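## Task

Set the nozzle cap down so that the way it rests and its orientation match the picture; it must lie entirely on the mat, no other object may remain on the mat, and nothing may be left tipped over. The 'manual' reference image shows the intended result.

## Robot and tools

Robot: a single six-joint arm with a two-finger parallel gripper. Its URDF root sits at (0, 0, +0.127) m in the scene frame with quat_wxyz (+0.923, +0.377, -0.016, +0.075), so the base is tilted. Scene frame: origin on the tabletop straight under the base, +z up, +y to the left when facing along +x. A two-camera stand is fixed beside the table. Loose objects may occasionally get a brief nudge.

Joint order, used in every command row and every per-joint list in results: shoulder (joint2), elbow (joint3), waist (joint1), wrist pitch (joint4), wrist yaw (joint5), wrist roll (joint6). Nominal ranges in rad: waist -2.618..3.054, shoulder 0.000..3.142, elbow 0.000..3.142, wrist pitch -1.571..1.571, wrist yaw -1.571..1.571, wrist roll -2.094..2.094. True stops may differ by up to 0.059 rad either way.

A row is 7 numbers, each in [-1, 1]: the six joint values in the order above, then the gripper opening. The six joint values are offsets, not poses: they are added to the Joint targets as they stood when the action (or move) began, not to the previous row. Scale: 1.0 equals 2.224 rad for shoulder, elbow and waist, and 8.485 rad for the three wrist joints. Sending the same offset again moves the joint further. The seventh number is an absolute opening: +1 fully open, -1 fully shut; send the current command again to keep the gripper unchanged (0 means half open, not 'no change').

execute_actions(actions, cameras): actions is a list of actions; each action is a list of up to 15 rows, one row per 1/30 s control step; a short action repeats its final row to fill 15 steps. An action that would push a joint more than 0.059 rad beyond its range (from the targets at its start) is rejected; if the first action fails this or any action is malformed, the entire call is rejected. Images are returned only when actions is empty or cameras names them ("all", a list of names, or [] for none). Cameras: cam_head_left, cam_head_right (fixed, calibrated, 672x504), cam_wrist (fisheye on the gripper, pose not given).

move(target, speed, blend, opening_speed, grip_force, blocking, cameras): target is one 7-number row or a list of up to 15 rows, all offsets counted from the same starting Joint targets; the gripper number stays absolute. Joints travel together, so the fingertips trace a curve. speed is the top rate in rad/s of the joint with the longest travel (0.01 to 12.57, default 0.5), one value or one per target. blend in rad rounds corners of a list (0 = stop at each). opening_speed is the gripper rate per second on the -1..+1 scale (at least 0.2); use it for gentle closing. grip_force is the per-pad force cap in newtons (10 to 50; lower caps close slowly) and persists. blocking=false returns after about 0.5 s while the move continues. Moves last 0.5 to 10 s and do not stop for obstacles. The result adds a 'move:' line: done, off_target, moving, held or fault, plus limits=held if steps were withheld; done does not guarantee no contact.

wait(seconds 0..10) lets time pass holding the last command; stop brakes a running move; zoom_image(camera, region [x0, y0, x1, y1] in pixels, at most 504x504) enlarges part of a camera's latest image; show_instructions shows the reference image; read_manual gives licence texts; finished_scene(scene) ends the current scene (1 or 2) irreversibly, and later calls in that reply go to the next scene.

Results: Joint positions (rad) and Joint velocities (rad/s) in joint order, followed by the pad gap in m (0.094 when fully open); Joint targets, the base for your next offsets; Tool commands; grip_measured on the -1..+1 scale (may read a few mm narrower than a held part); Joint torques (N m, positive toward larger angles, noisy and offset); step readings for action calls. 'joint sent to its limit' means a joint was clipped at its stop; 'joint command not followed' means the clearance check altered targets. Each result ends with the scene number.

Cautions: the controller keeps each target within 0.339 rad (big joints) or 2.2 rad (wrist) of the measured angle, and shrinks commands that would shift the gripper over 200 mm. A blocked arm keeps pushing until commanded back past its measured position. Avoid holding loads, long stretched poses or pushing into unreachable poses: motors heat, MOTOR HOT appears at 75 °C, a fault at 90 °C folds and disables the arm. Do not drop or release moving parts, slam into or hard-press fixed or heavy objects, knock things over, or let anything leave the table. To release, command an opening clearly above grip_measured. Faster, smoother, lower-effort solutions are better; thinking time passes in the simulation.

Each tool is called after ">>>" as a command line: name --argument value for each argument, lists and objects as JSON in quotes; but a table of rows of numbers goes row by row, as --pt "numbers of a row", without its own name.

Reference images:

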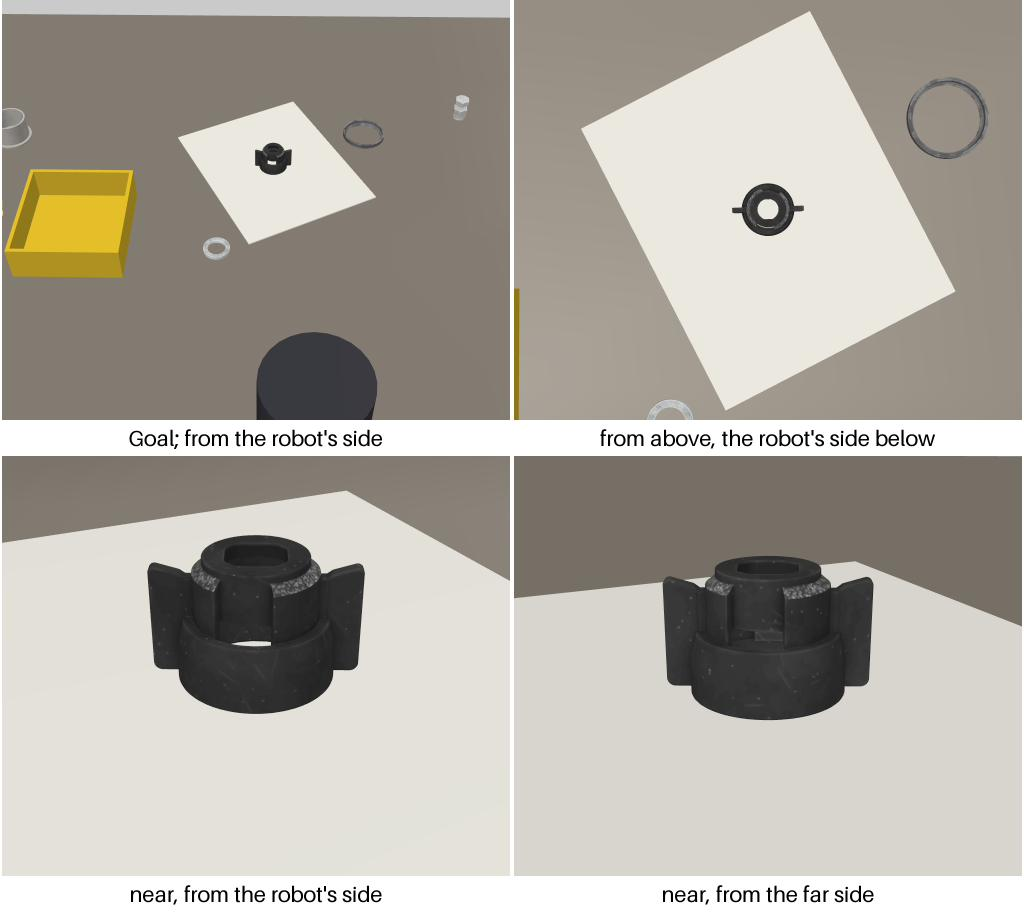

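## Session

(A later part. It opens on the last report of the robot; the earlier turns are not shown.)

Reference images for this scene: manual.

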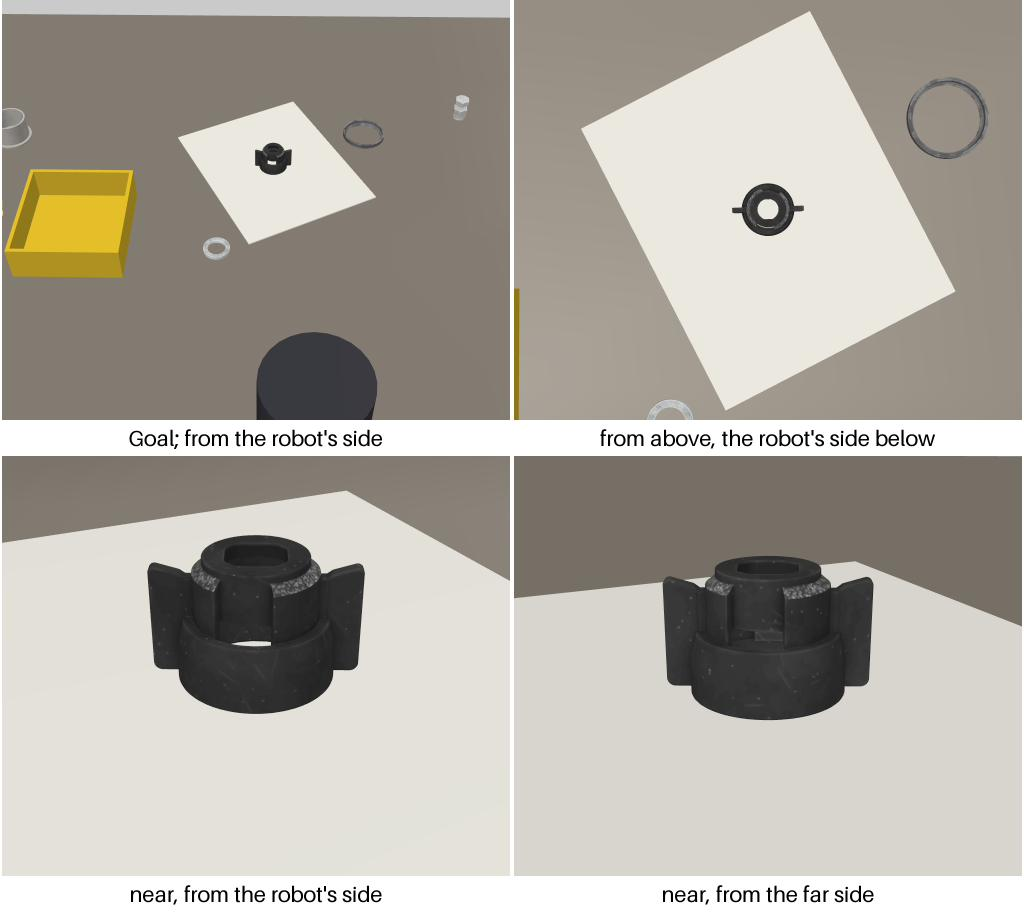

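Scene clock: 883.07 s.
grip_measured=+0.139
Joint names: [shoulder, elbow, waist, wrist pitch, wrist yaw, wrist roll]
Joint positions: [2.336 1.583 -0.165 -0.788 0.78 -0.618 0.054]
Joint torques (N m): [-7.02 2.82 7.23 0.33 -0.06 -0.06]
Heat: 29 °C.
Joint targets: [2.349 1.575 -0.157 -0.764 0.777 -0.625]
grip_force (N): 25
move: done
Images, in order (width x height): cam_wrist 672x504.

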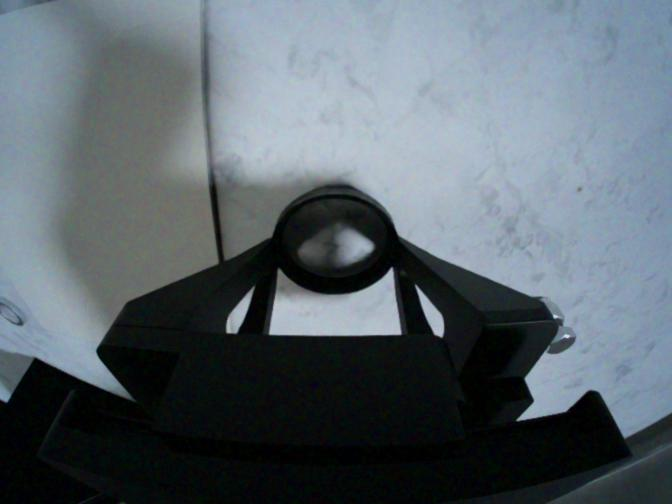

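>>> move --pt "0.0010 -0.0018 -0.0018 0.0012 0 -0.0007 -0.1" --pt "0.0010 -0.0018 -0.0018 0.0012 0 -0.0007 0.45" --pt "-0.0220 0.0360 0.0274 -0.0202 0 0.0103 0.45" --pt "0.0139 0.0607 0.0205 -0.0920 0.0164 0.0662 0.45" --speed '[0.1, 0.2, 0.25, 0.8]' --blend '[0, 0, 0.03, 0]' --opening_speed 0.6 --cameras '["cam_wrist", "cam_head_right"]'

>>> zoom_image --camera "cam_wrist" --region '[240, 100, 440, 280]'

Scene clock: 965.03 s.
grip_measured=+0.448
Joint names: [shoulder, elbow, waist, wrist pitch, wrist yaw, wrist roll]
Joint positions: [2.369 1.688 -0.134 -1.527 0.91 -0.069 0.068]
Joint torques (N m): [-6.89 5.12 7.95 -0.67 0.02 0.05]
Heat: 30 °C.
Joint targets: [2.380 1.710 -0.112 -1.544 0.916 -0.063]
grip_force (N): 25
move: done
Images, in order (width x height): cam_head_right 672x504, cam_wrist 672x504.

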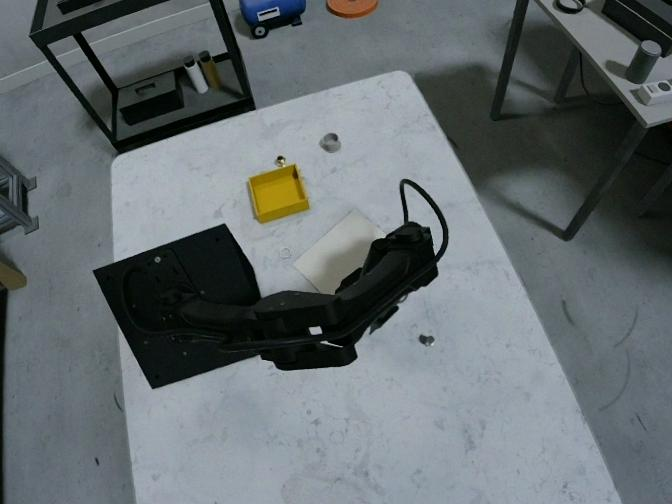

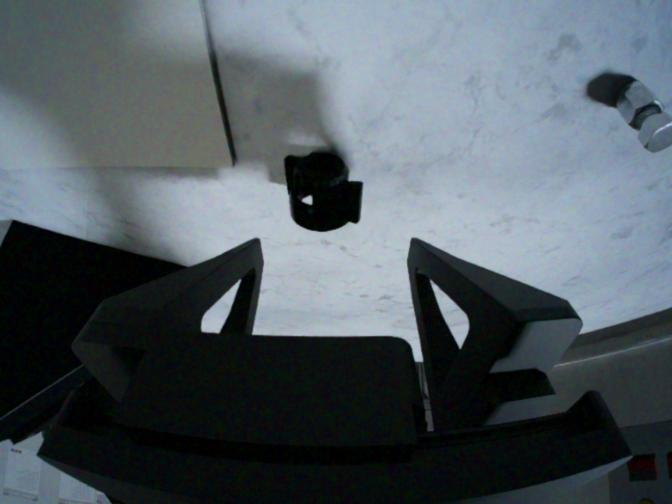

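Scaled by 2.520 from the camera's 672x504 image, which has a finer 960x720 frame.

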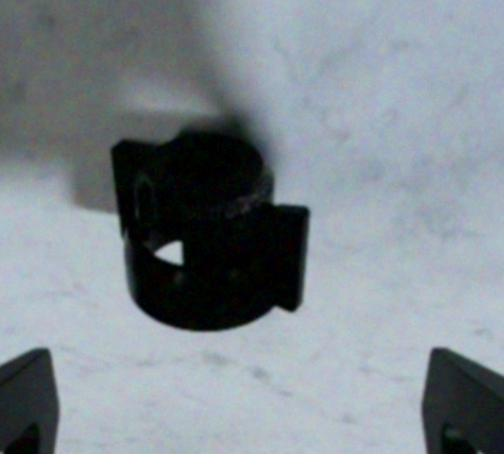

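>>> move --target '[-0.0225, -0.0850, -0.0216, 0.0247, 0.0034, -0.0088, 0.7]' --speed 0.3 --cameras '["cam_wrist"]'

>>> zoom_image --camera "cam_wrist" --region '[230, 130, 450, 310]'

Scene clock: 1106.13 s.
grip_measured=+0.698
Joint names: [shoulder, elbow, waist, wrist pitch, wrist yaw, wrist roll]
Joint positions: [2.365 1.526 -0.168 -1.348 0.939 -0.132 0.08]
Joint torques (N m): [-10.73 2.32 6.69 -0.36 0.05 -0.03]
Heat: 32 °C.
Joint targets: [2.330 1.521 -0.160 -1.334 0.945 -0.138]
grip_force (N): 25
move: done
Images, in order (width x height): cam_wrist 672x504.

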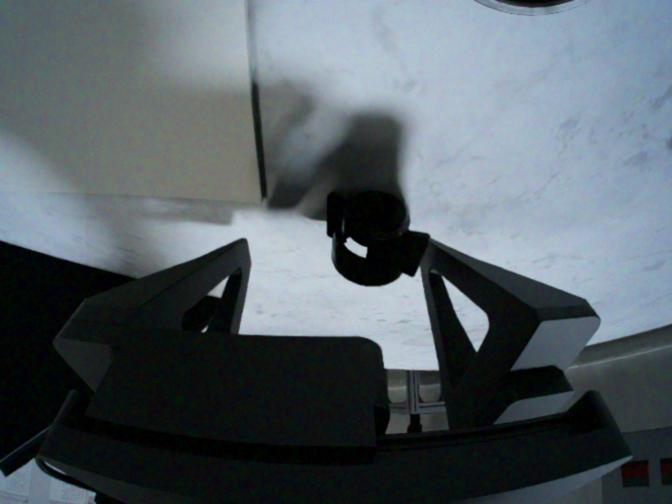

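Scaled by 2.291 from the camera's 672x504 image, which has a finer 960x720 frame.

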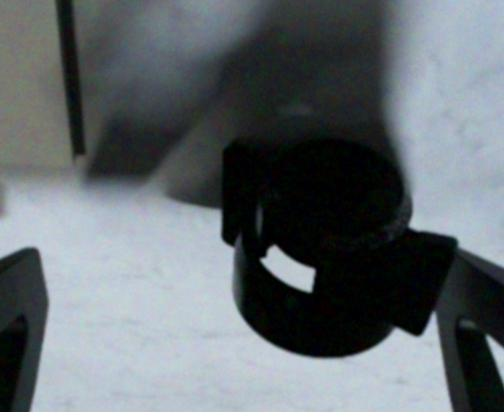

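>>> move --target '[-0.0045, -0.0124, -0.0144, 0.0101, 0.0024, -0.0062, 0.7]' --speed 0.15 --cameras '["cam_wrist"]'

>>> zoom_image --camera "cam_wrist" --region '[230, 130, 450, 310]'

Scene clock: 1156.73 s.
grip_measured=+0.698
Joint names: [shoulder, elbow, waist, wrist pitch, wrist yaw, wrist roll]
Joint positions: [2.356 1.501 -0.199 -1.263 0.959 -0.185 0.08]
Joint torques (N m): [-10.91 2.06 6.54 -0.34 0.08 -0.03]
Heat: 31 °C.
Joint targets: [2.320 1.493 -0.192 -1.249 0.965 -0.190]
grip_force (N): 25
move: off_target; the shoulder is farthest, 0.036 rad from its target
Images, in order (width x height): cam_wrist 672x504.

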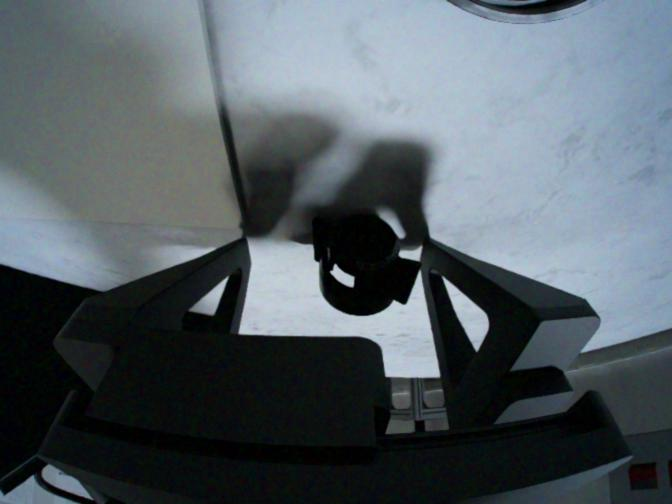

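Scaled by 2.291 from the camera's 672x504 image, which has a finer 960x720 frame.

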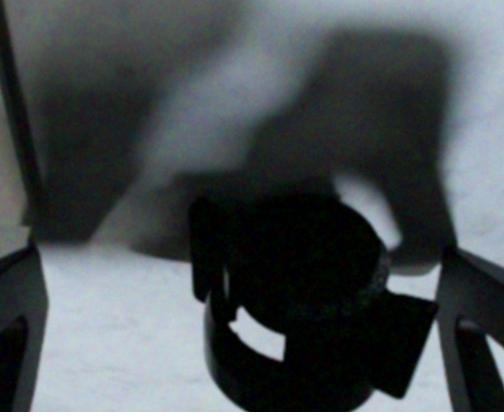

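>>> move --target '[0, 0, 0, 0, 0, 0, -0.5]' --speed 0.15 --cameras '["cam_wrist"]'

>>> zoom_image --camera "cam_wrist" --region '[230, 150, 450, 330]'

Scene clock: 1165.10 s.
grip_measured=-0.267
Joint names: [shoulder, elbow, waist, wrist pitch, wrist yaw, wrist roll]
Joint positions: [2.354 1.501 -0.199 -1.261 0.96 -0.186 0.034]
Joint torques (N m): [-10.65 2.07 6.54 -0.36 0.05 0]
Heat: 31 °C.
Joint targets: [2.320 1.493 -0.192 -1.249 0.965 -0.190]
grip_force (N): 25
move: done
Images, in order (width x height): cam_wrist 672x504.

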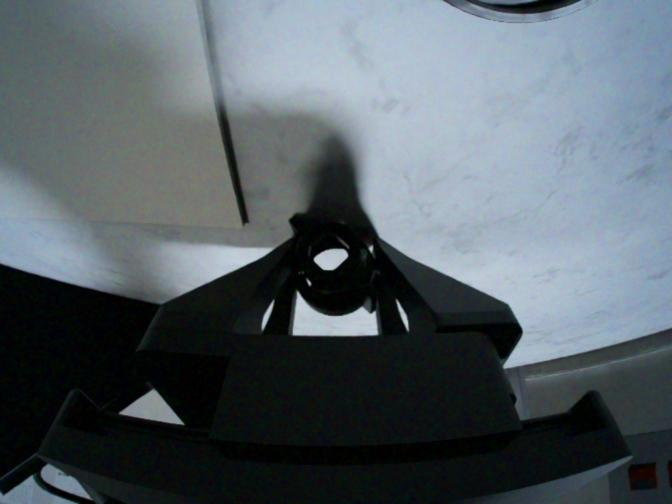

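Scaled by 2.291 from the camera's 672x504 image, which has a finer 960x720 frame.

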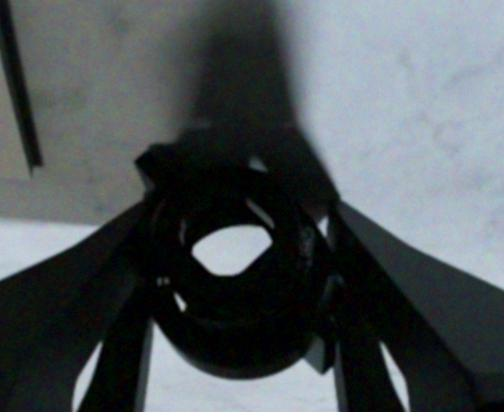

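>>> zoom_image --camera "cam_wrist" --region '[280, 200, 395, 325]'

Scaled by 4.032 from the camera's 672x504 image, which has a finer 960x720 frame.

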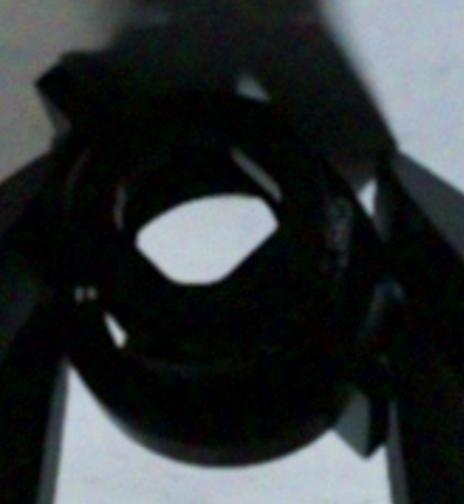

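>>> move --pt "-0.0135 0.0751 0.0346 -0.0284 -0.0059 0.0136 -0.5" --pt "-0.2203 -0.1587 0.0414 0.0423 -0.0548 -0.0412 -0.5" --pt "-0.2338 -0.3970 0.0522 0.1698 -0.1078 -0.0964 -0.5" --speed '[0.3, 0.8, 0.8]' --blend '[0.05, 0.2, 0]' --cameras '["all"]'

>>> zoom_image --camera "cam_wrist" --region '[280, 200, 395, 325]'

>>> zoom_image --camera "cam_head_right" --region '[325, 220, 385, 280]'

>>> zoom_image --camera "cam_head_left" --region '[320, 220, 380, 280]'

Scene clock: 1276.33 s.
grip_measured=-0.268
Joint names: [shoulder, elbow, waist, wrist pitch, wrist yaw, wrist roll]
Joint positions: [1.828 0.616 -0.104 0.169 0.075 -1.002 0.034]
Joint torques (N m): [-7.28 2.69 6 0.88 -0.53 -0.04]
Heat: 32 °C.
Joint targets: [1.800 0.610 -0.076 0.192 0.050 -1.008]
grip_force (N): 25
move: done

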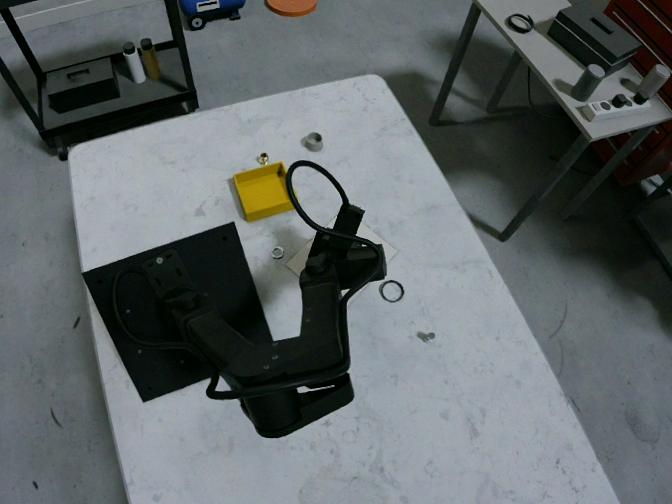

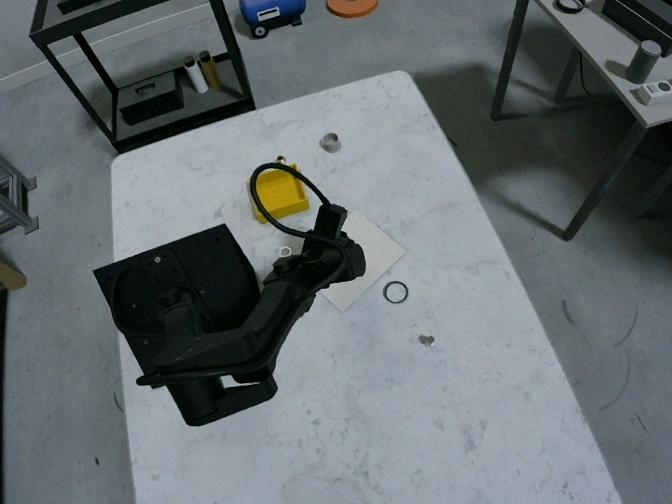

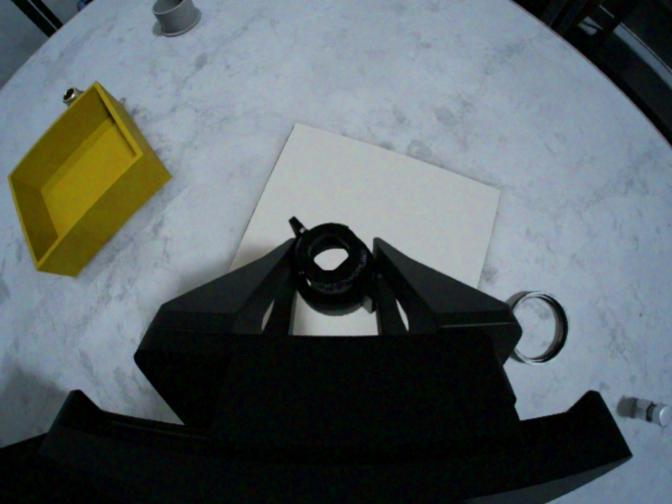

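Scaled by 4.032 from the camera's 672x504 image, which has a finer 960x720 frame.

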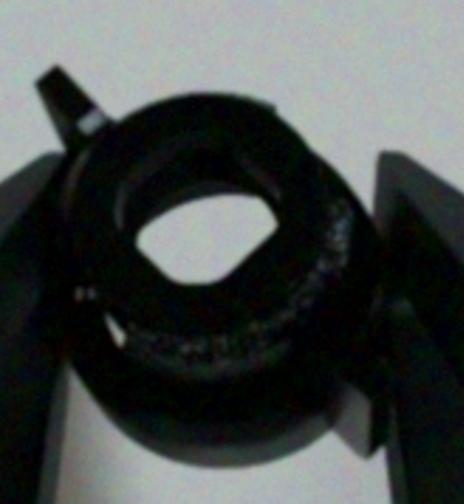

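Scaled by 8.400 from the camera's 672x504 image, which has a finer 960x720 frame.

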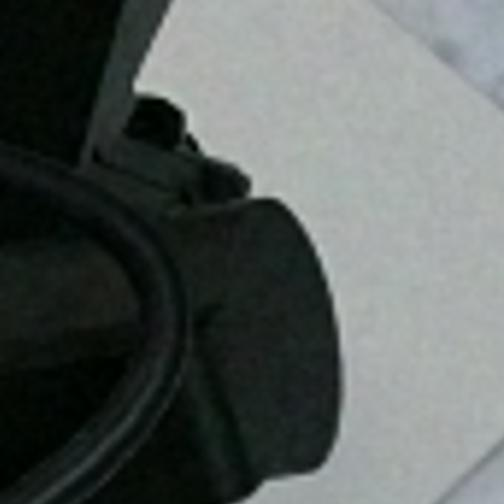

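Scaled by 8.400 from the camera's 672x504 image, which has a finer 960x720 frame.

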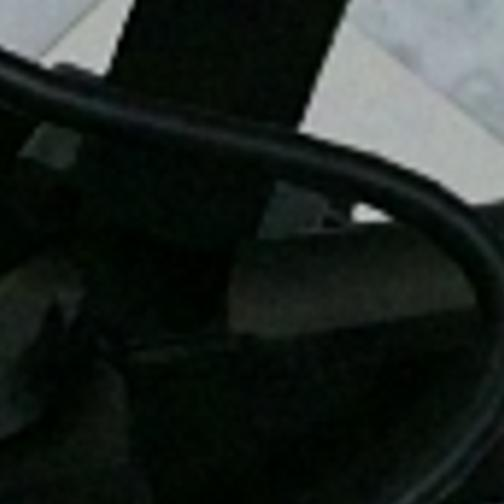

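>>> move --target '[0.1093, -0.0306, -0.0908, 0.0458, -0.0339, -0.0183, -0.5]' --speed 0.4 --cameras '["all"]'

>>> zoom_image --camera "cam_wrist" --region '[280, 200, 395, 325]'

>>> zoom_image --camera "cam_head_right" --region '[325, 225, 385, 285]'

Scene clock: 1341.07 s.
grip_measured=-0.268
Joint names: [shoulder, elbow, waist, wrist pitch, wrist yaw, wrist roll]
Joint positions: [2.034 0.547 -0.282 0.56 -0.21 -1.158 0.034]
Joint torques (N m): [-4.64 0.94 4.49 0.8 -0.67 0.01]
Heat: 31 °C.
Joint targets: [2.043 0.542 -0.278 0.581 -0.237 -1.164]
grip_force (N): 25
move: done

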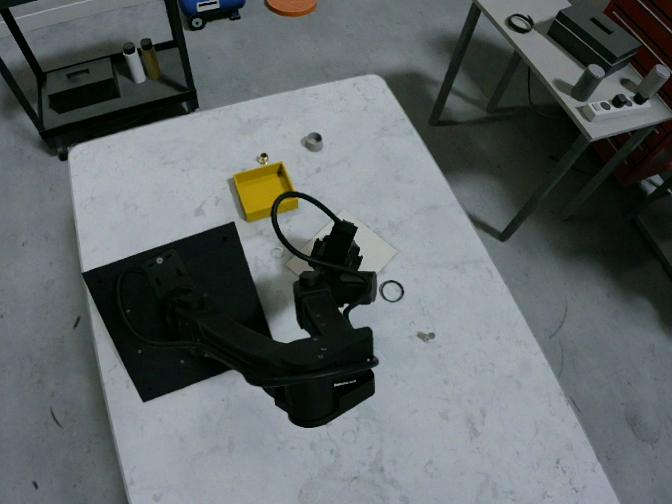

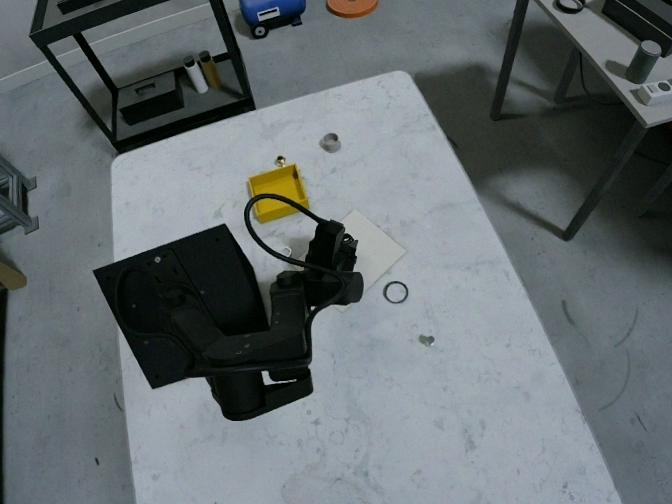

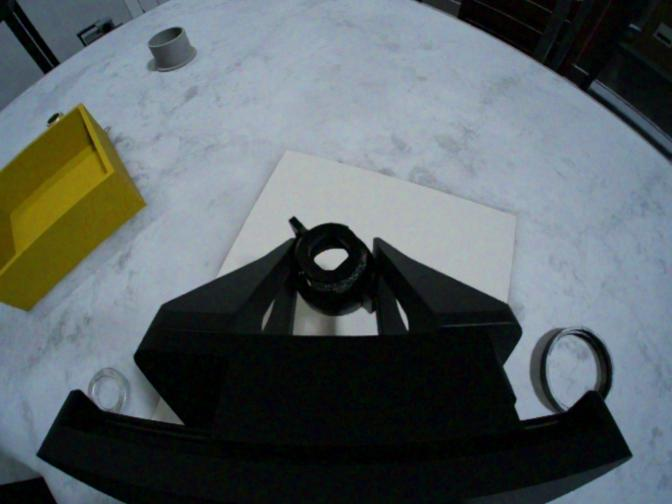

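Scaled by 4.032 from the camera's 672x504 image, which has a finer 960x720 frame.

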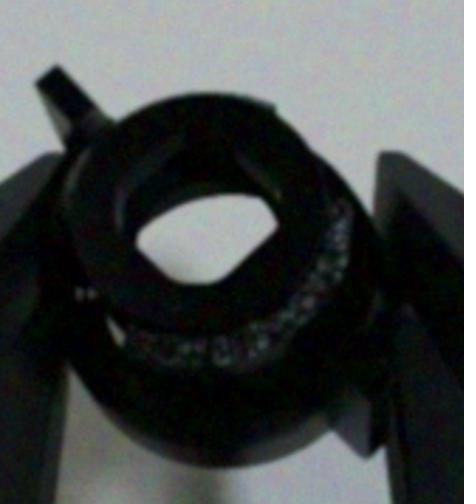

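Scaled by 8.400 from the camera's 672x504 image, which has a finer 960x720 frame.

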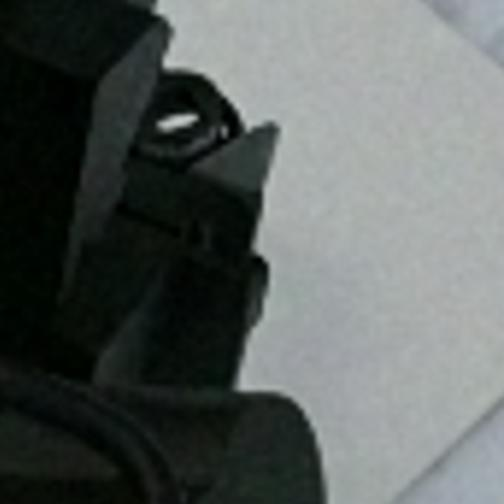

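>>> move --target '[0.0647, 0.0261, -0.0441, 0.0115, -0.0057, -0.0097, -0.5]' --speed 0.12 --cameras '["cam_wrist", "cam_head_right"]'

>>> zoom_image --camera "cam_wrist" --region '[260, 200, 415, 340]'

>>> zoom_image --camera "cam_head_right" --region '[325, 225, 385, 285]'

Scene clock: 1354.97 s.
grip_measured=-0.268
Joint names: [shoulder, elbow, waist, wrist pitch, wrist yaw, wrist roll]
Joint positions: [2.173 0.59 -0.375 0.657 -0.271 -1.24 0.034]
Joint torques (N m): [-4.46 1.54 4.41 0.71 -0.53 -0.08]
Heat: 31 °C.
Joint targets: [2.187 0.600 -0.376 0.678 -0.286 -1.246]
grip_force (N): 25
move: done
Images, in order (width x height): cam_head_right 672x504, cam_wrist 672x504.

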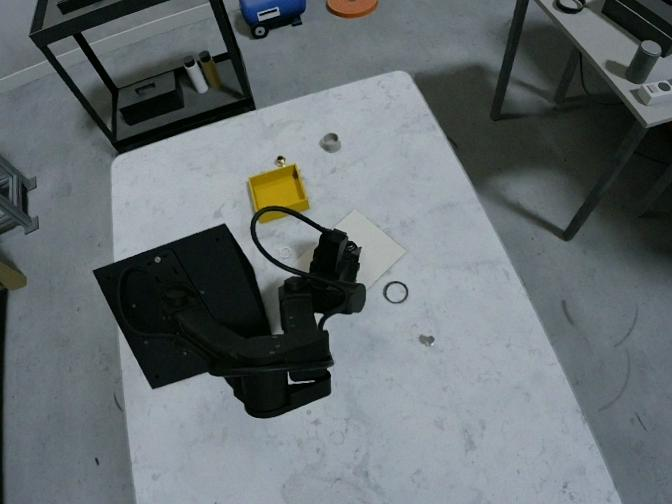

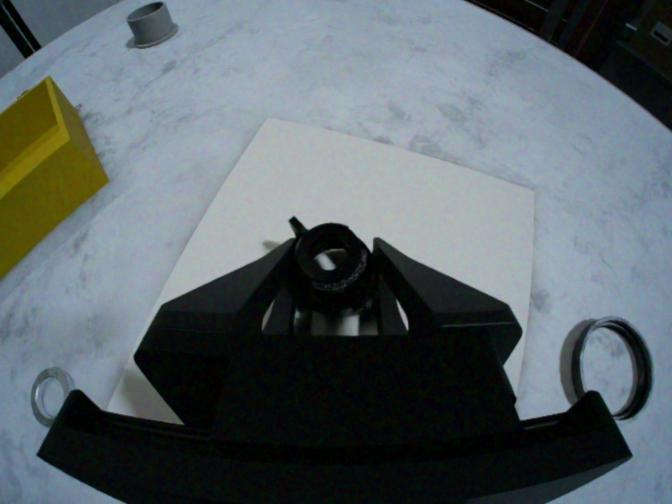

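Scaled by 3.252 from the camera's 672x504 image, which has a finer 960x720 frame.

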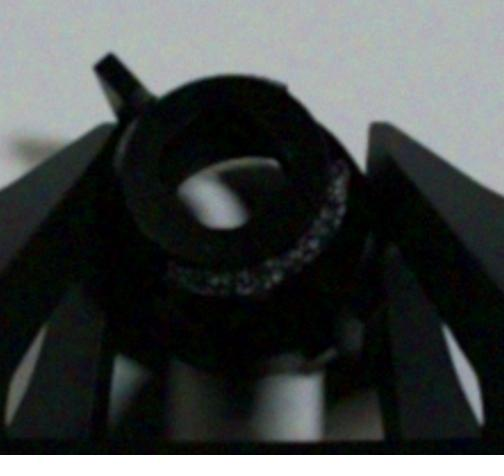

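Scaled by 8.400 from the camera's 672x504 image, which has a finer 960x720 frame.

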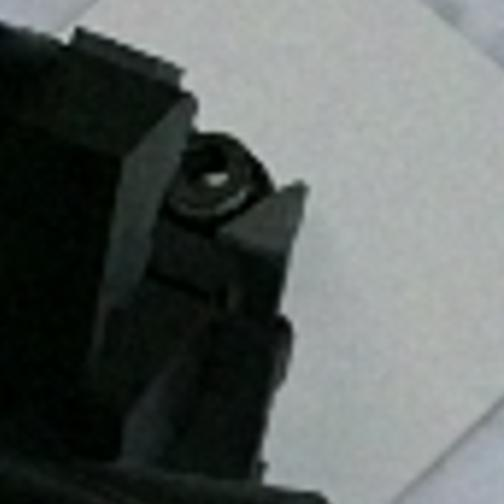

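>>> move --target '[0.0034, 0.0009, -0.0023, 0.0005, -0.0004, -0.0005, -0.5]' --speed 0.05 --cameras '["cam_wrist"]'

>>> zoom_image --camera "cam_wrist" --region '[260, 200, 415, 340]'

Scene clock: 1362.80 s.
grip_measured=-0.268
Joint names: [shoulder, elbow, waist, wrist pitch, wrist yaw, wrist roll]
Joint positions: [2.179 0.59 -0.379 0.665 -0.28 -1.245 0.034]
Joint torques (N m): [-4.29 1.66 4.4 0.71 -0.47 0]
Heat: 30 °C.
Joint targets: [2.195 0.602 -0.381 0.682 -0.289 -1.250]
grip_force (N): 25
move: done
Images, in order (width x height): cam_wrist 672x504.

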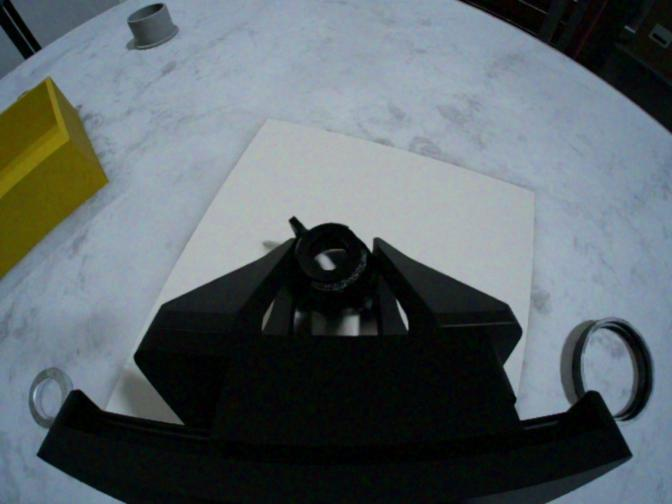

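Scaled by 3.252 from the camera's 672x504 image, which has a finer 960x720 frame.

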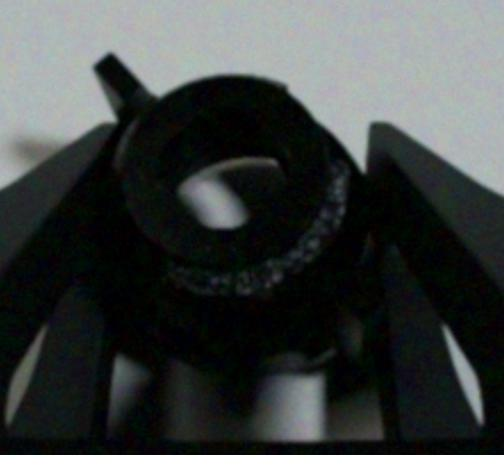

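>>> move --pt "0 0 0 0 0 0 0.3" --pt "-0.1625 -0.0730 -0.0355 -0.0256 -0.0055 -0.0078 0.3" --speed 0.3 --opening_speed 0.4 --cameras '["all"]'

>>> zoom_image --camera "cam_wrist" --region '[260, 80, 420, 240]'

>>> zoom_image --camera "cam_head_right" --region '[325, 225, 385, 285]'

Scene clock: 1401.07 s.
grip_measured=+0.298
Joint names: [shoulder, elbow, waist, wrist pitch, wrist yaw, wrist roll]
Joint positions: [1.854 0.447 -0.461 0.479 -0.309 -1.311 0.061]
Joint torques (N m): [-6.9 0.35 3.64 0.34 -0.64 -0.02]
Heat: 30 °C.
Joint targets: [1.833 0.440 -0.460 0.465 -0.336 -1.316]
grip_force (N): 25
move: done

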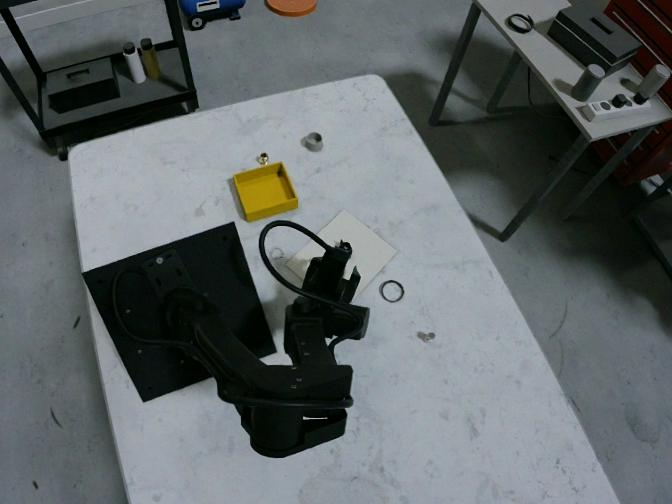

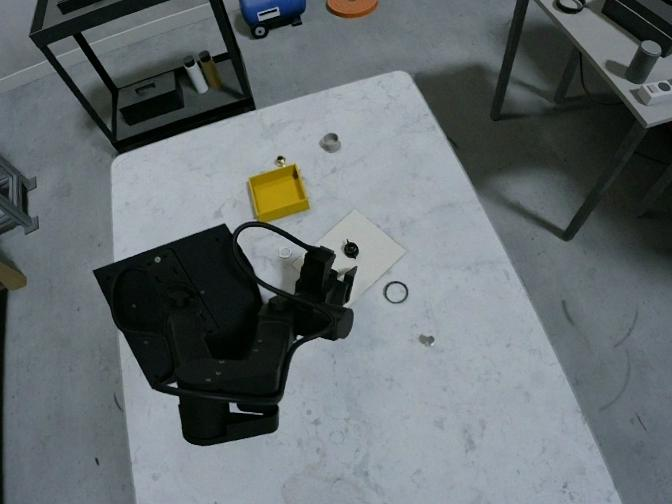

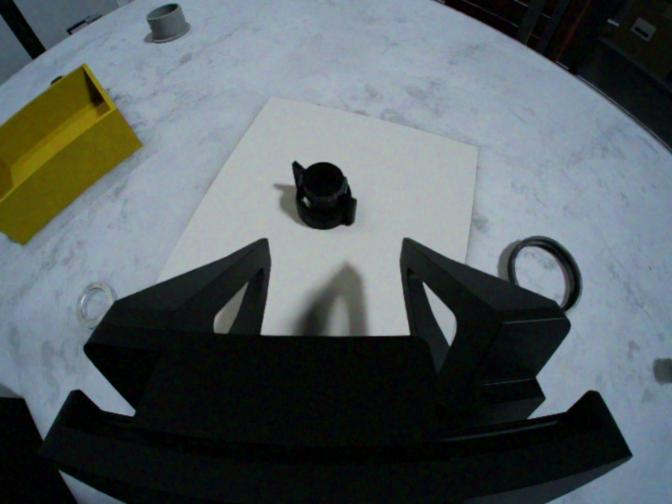

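Scaled by 3.150 from the camera's 672x504 image, which has a finer 960x720 frame.

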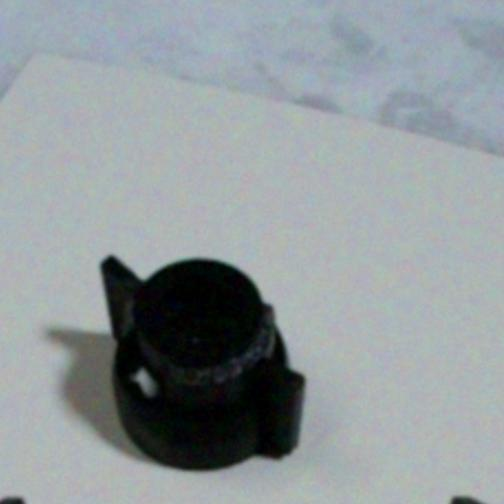

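Scaled by 8.400 from the camera's 672x504 image, which has a finer 960x720 frame.

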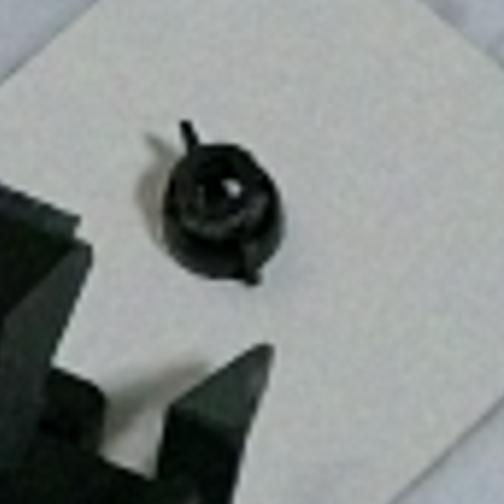

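>>> move --target '[0.0148, 0.1821, 0.2608, -0.0754, 0.0820, 0.0619, 0.6]' --speed 0.6 --cameras '["cam_wrist"]'

>>> zoom_image --camera "cam_wrist" --region '[290, 200, 390, 300]'

Scene clock: 1487.27 s.
grip_measured=+0.598
Joint names: [shoulder, elbow, waist, wrist pitch, wrist yaw, wrist roll]
Joint positions: [1.859 0.822 0.097 -0.167 0.367 -0.797 0.075]
Joint torques (N m): [-4.1 6.35 5.98 0.63 -0.26 0.1]
Heat: 30 °C.
Joint targets: [1.866 0.845 0.120 -0.175 0.360 -0.791]
grip_force (N): 25
move: done
Images, in order (width x height): cam_wrist 672x504.

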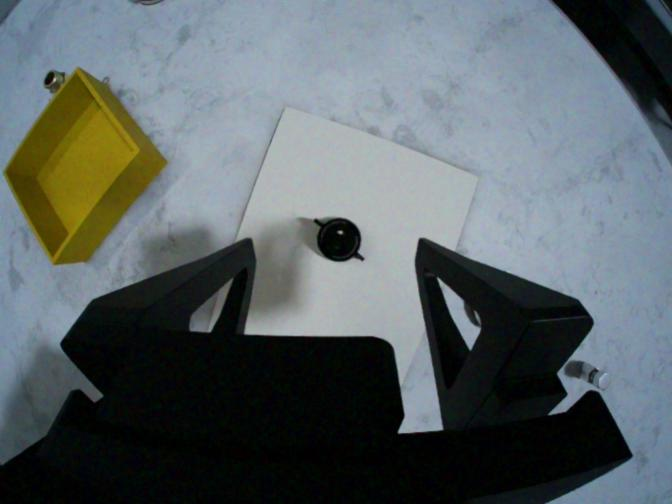

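Scaled by 5.040 from the camera's 672x504 image, which has a finer 960x720 frame.

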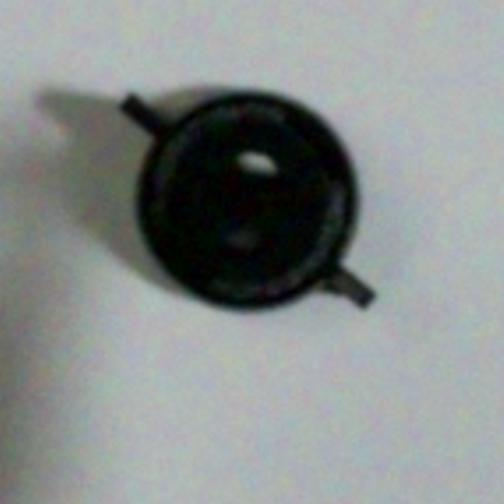

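>>> move --target '[0.2491, 0.2923, 0.0360, -0.0878, 0.0440, 0.0506, 0.6]' --speed 0.8 --cameras '["cam_wrist"]'

>>> zoom_image --camera "cam_wrist" --region '[250, 120, 430, 280]'

Scene clock: 1542.73 s.
grip_measured=+0.598
Joint names: [shoulder, elbow, waist, wrist pitch, wrist yaw, wrist roll]
Joint positions: [2.412 1.466 0.163 -0.907 0.73 -0.367 0.075]
Joint torques (N m): [-6.79 6.64 8.81 0 -0.04 0.05]
Heat: 31 °C.
Joint targets: [2.420 1.495 0.200 -0.920 0.733 -0.362]
grip_force (N): 25
move: off_target; the waist is farthest, 0.037 rad from its target
Images, in order (width x height): cam_wrist 672x504.

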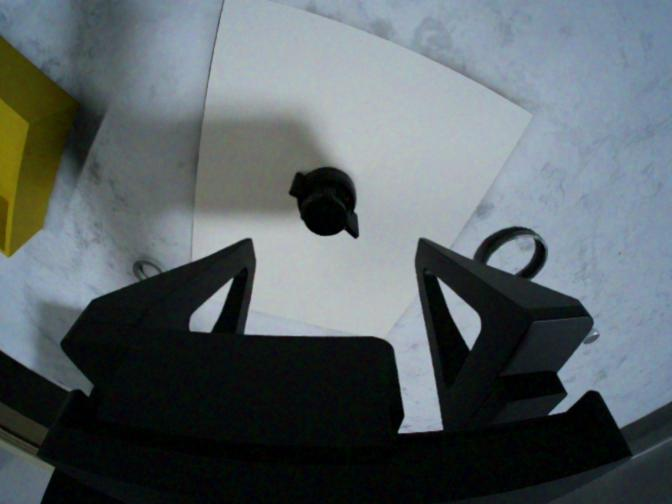

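Scaled by 2.800 from the camera's 672x504 image, which has a finer 960x720 frame.

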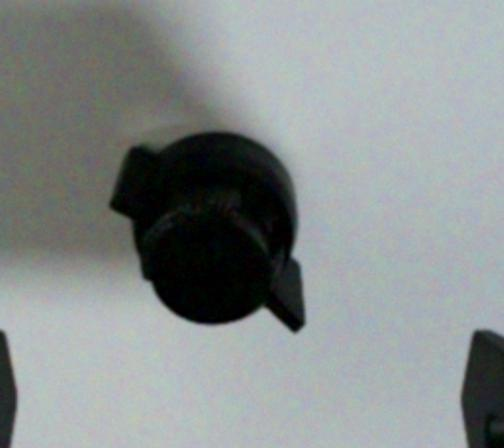

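>>> move --pt "0 -0.0094 -0.0157 0 0 0 0.6" --pt "0.0265 -0.0562 -0.0474 0.0294 0.0027 -0.0157 0.6" --speed 0.25 --cameras '["cam_wrist"]'

>>> zoom_image --camera "cam_wrist" --region '[250, 160, 430, 320]'

Scene clock: 1578.40 s.
grip_measured=+0.598
Joint names: [shoulder, elbow, waist, wrist pitch, wrist yaw, wrist roll]
Joint positions: [2.47 1.376 0.087 -0.689 0.754 -0.49 0.075]
Joint torques (N m): [-6.84 2.93 6.79 0.26 0 -0.03]
Heat: 33 °C.
Joint targets: [2.479 1.370 0.095 -0.670 0.756 -0.495]
grip_force (N): 25
move: done
Images, in order (width x height): cam_wrist 672x504.

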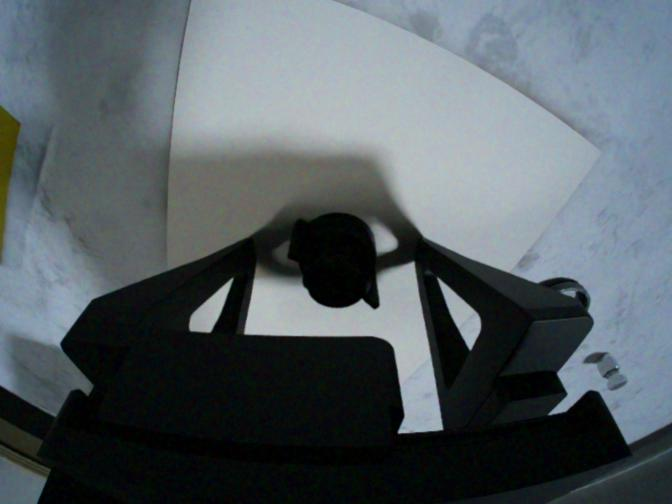

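Scaled by 2.800 from the camera's 672x504 image, which has a finer 960x720 frame.

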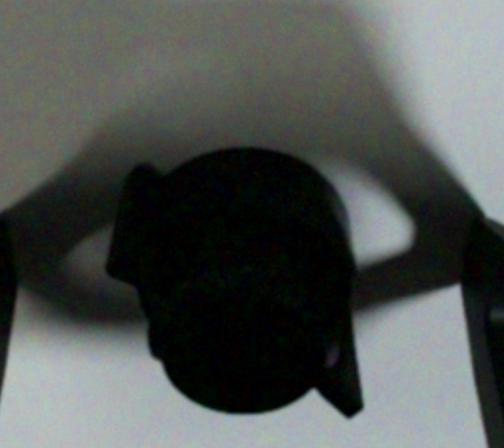

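>>> move --pt "0 0 0 0 0 0 -0.5" --pt "0 0 0 0 0 0.0182 -0.5" --speed '[0.2, 0.12]' --grip_force 20 --cameras '["cam_wrist"]'

>>> zoom_image --camera "cam_wrist" --region '[250, 160, 430, 320]'

Scene clock: 1592.37 s.
grip_measured=-0.269
Joint names: [shoulder, elbow, waist, wrist pitch, wrist yaw, wrist roll]
Joint positions: [2.47 1.376 0.087 -0.688 0.754 -0.346 0.034]
Joint torques (N m): [-6.75 2.96 6.8 0.25 -0.02 0.12]
Heat: 32 °C.
Joint targets: [2.479 1.370 0.095 -0.670 0.756 -0.341]
grip_force (N): 20
move: done
Images, in order (width x height): cam_wrist 672x504.

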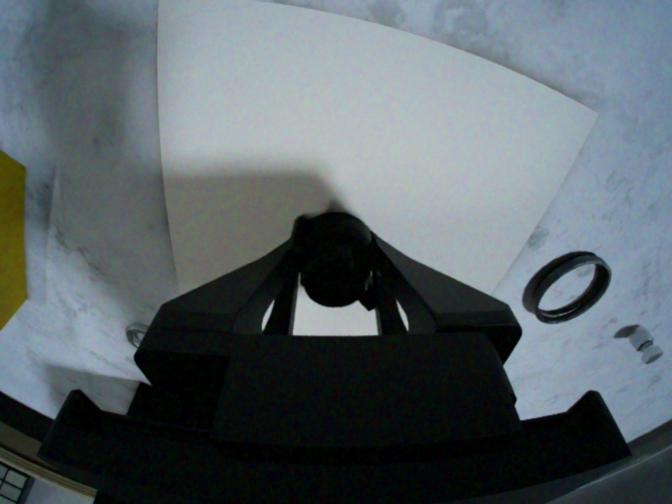

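Scaled by 2.800 from the camera's 672x504 image, which has a finer 960x720 frame.

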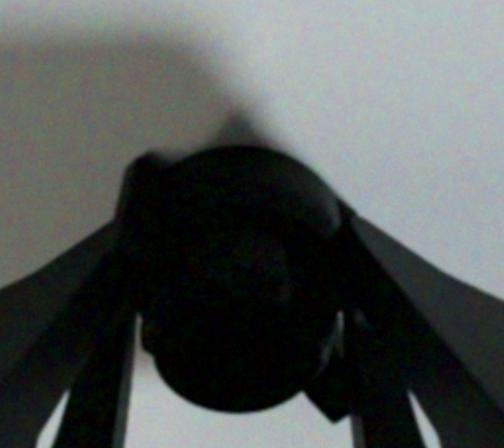

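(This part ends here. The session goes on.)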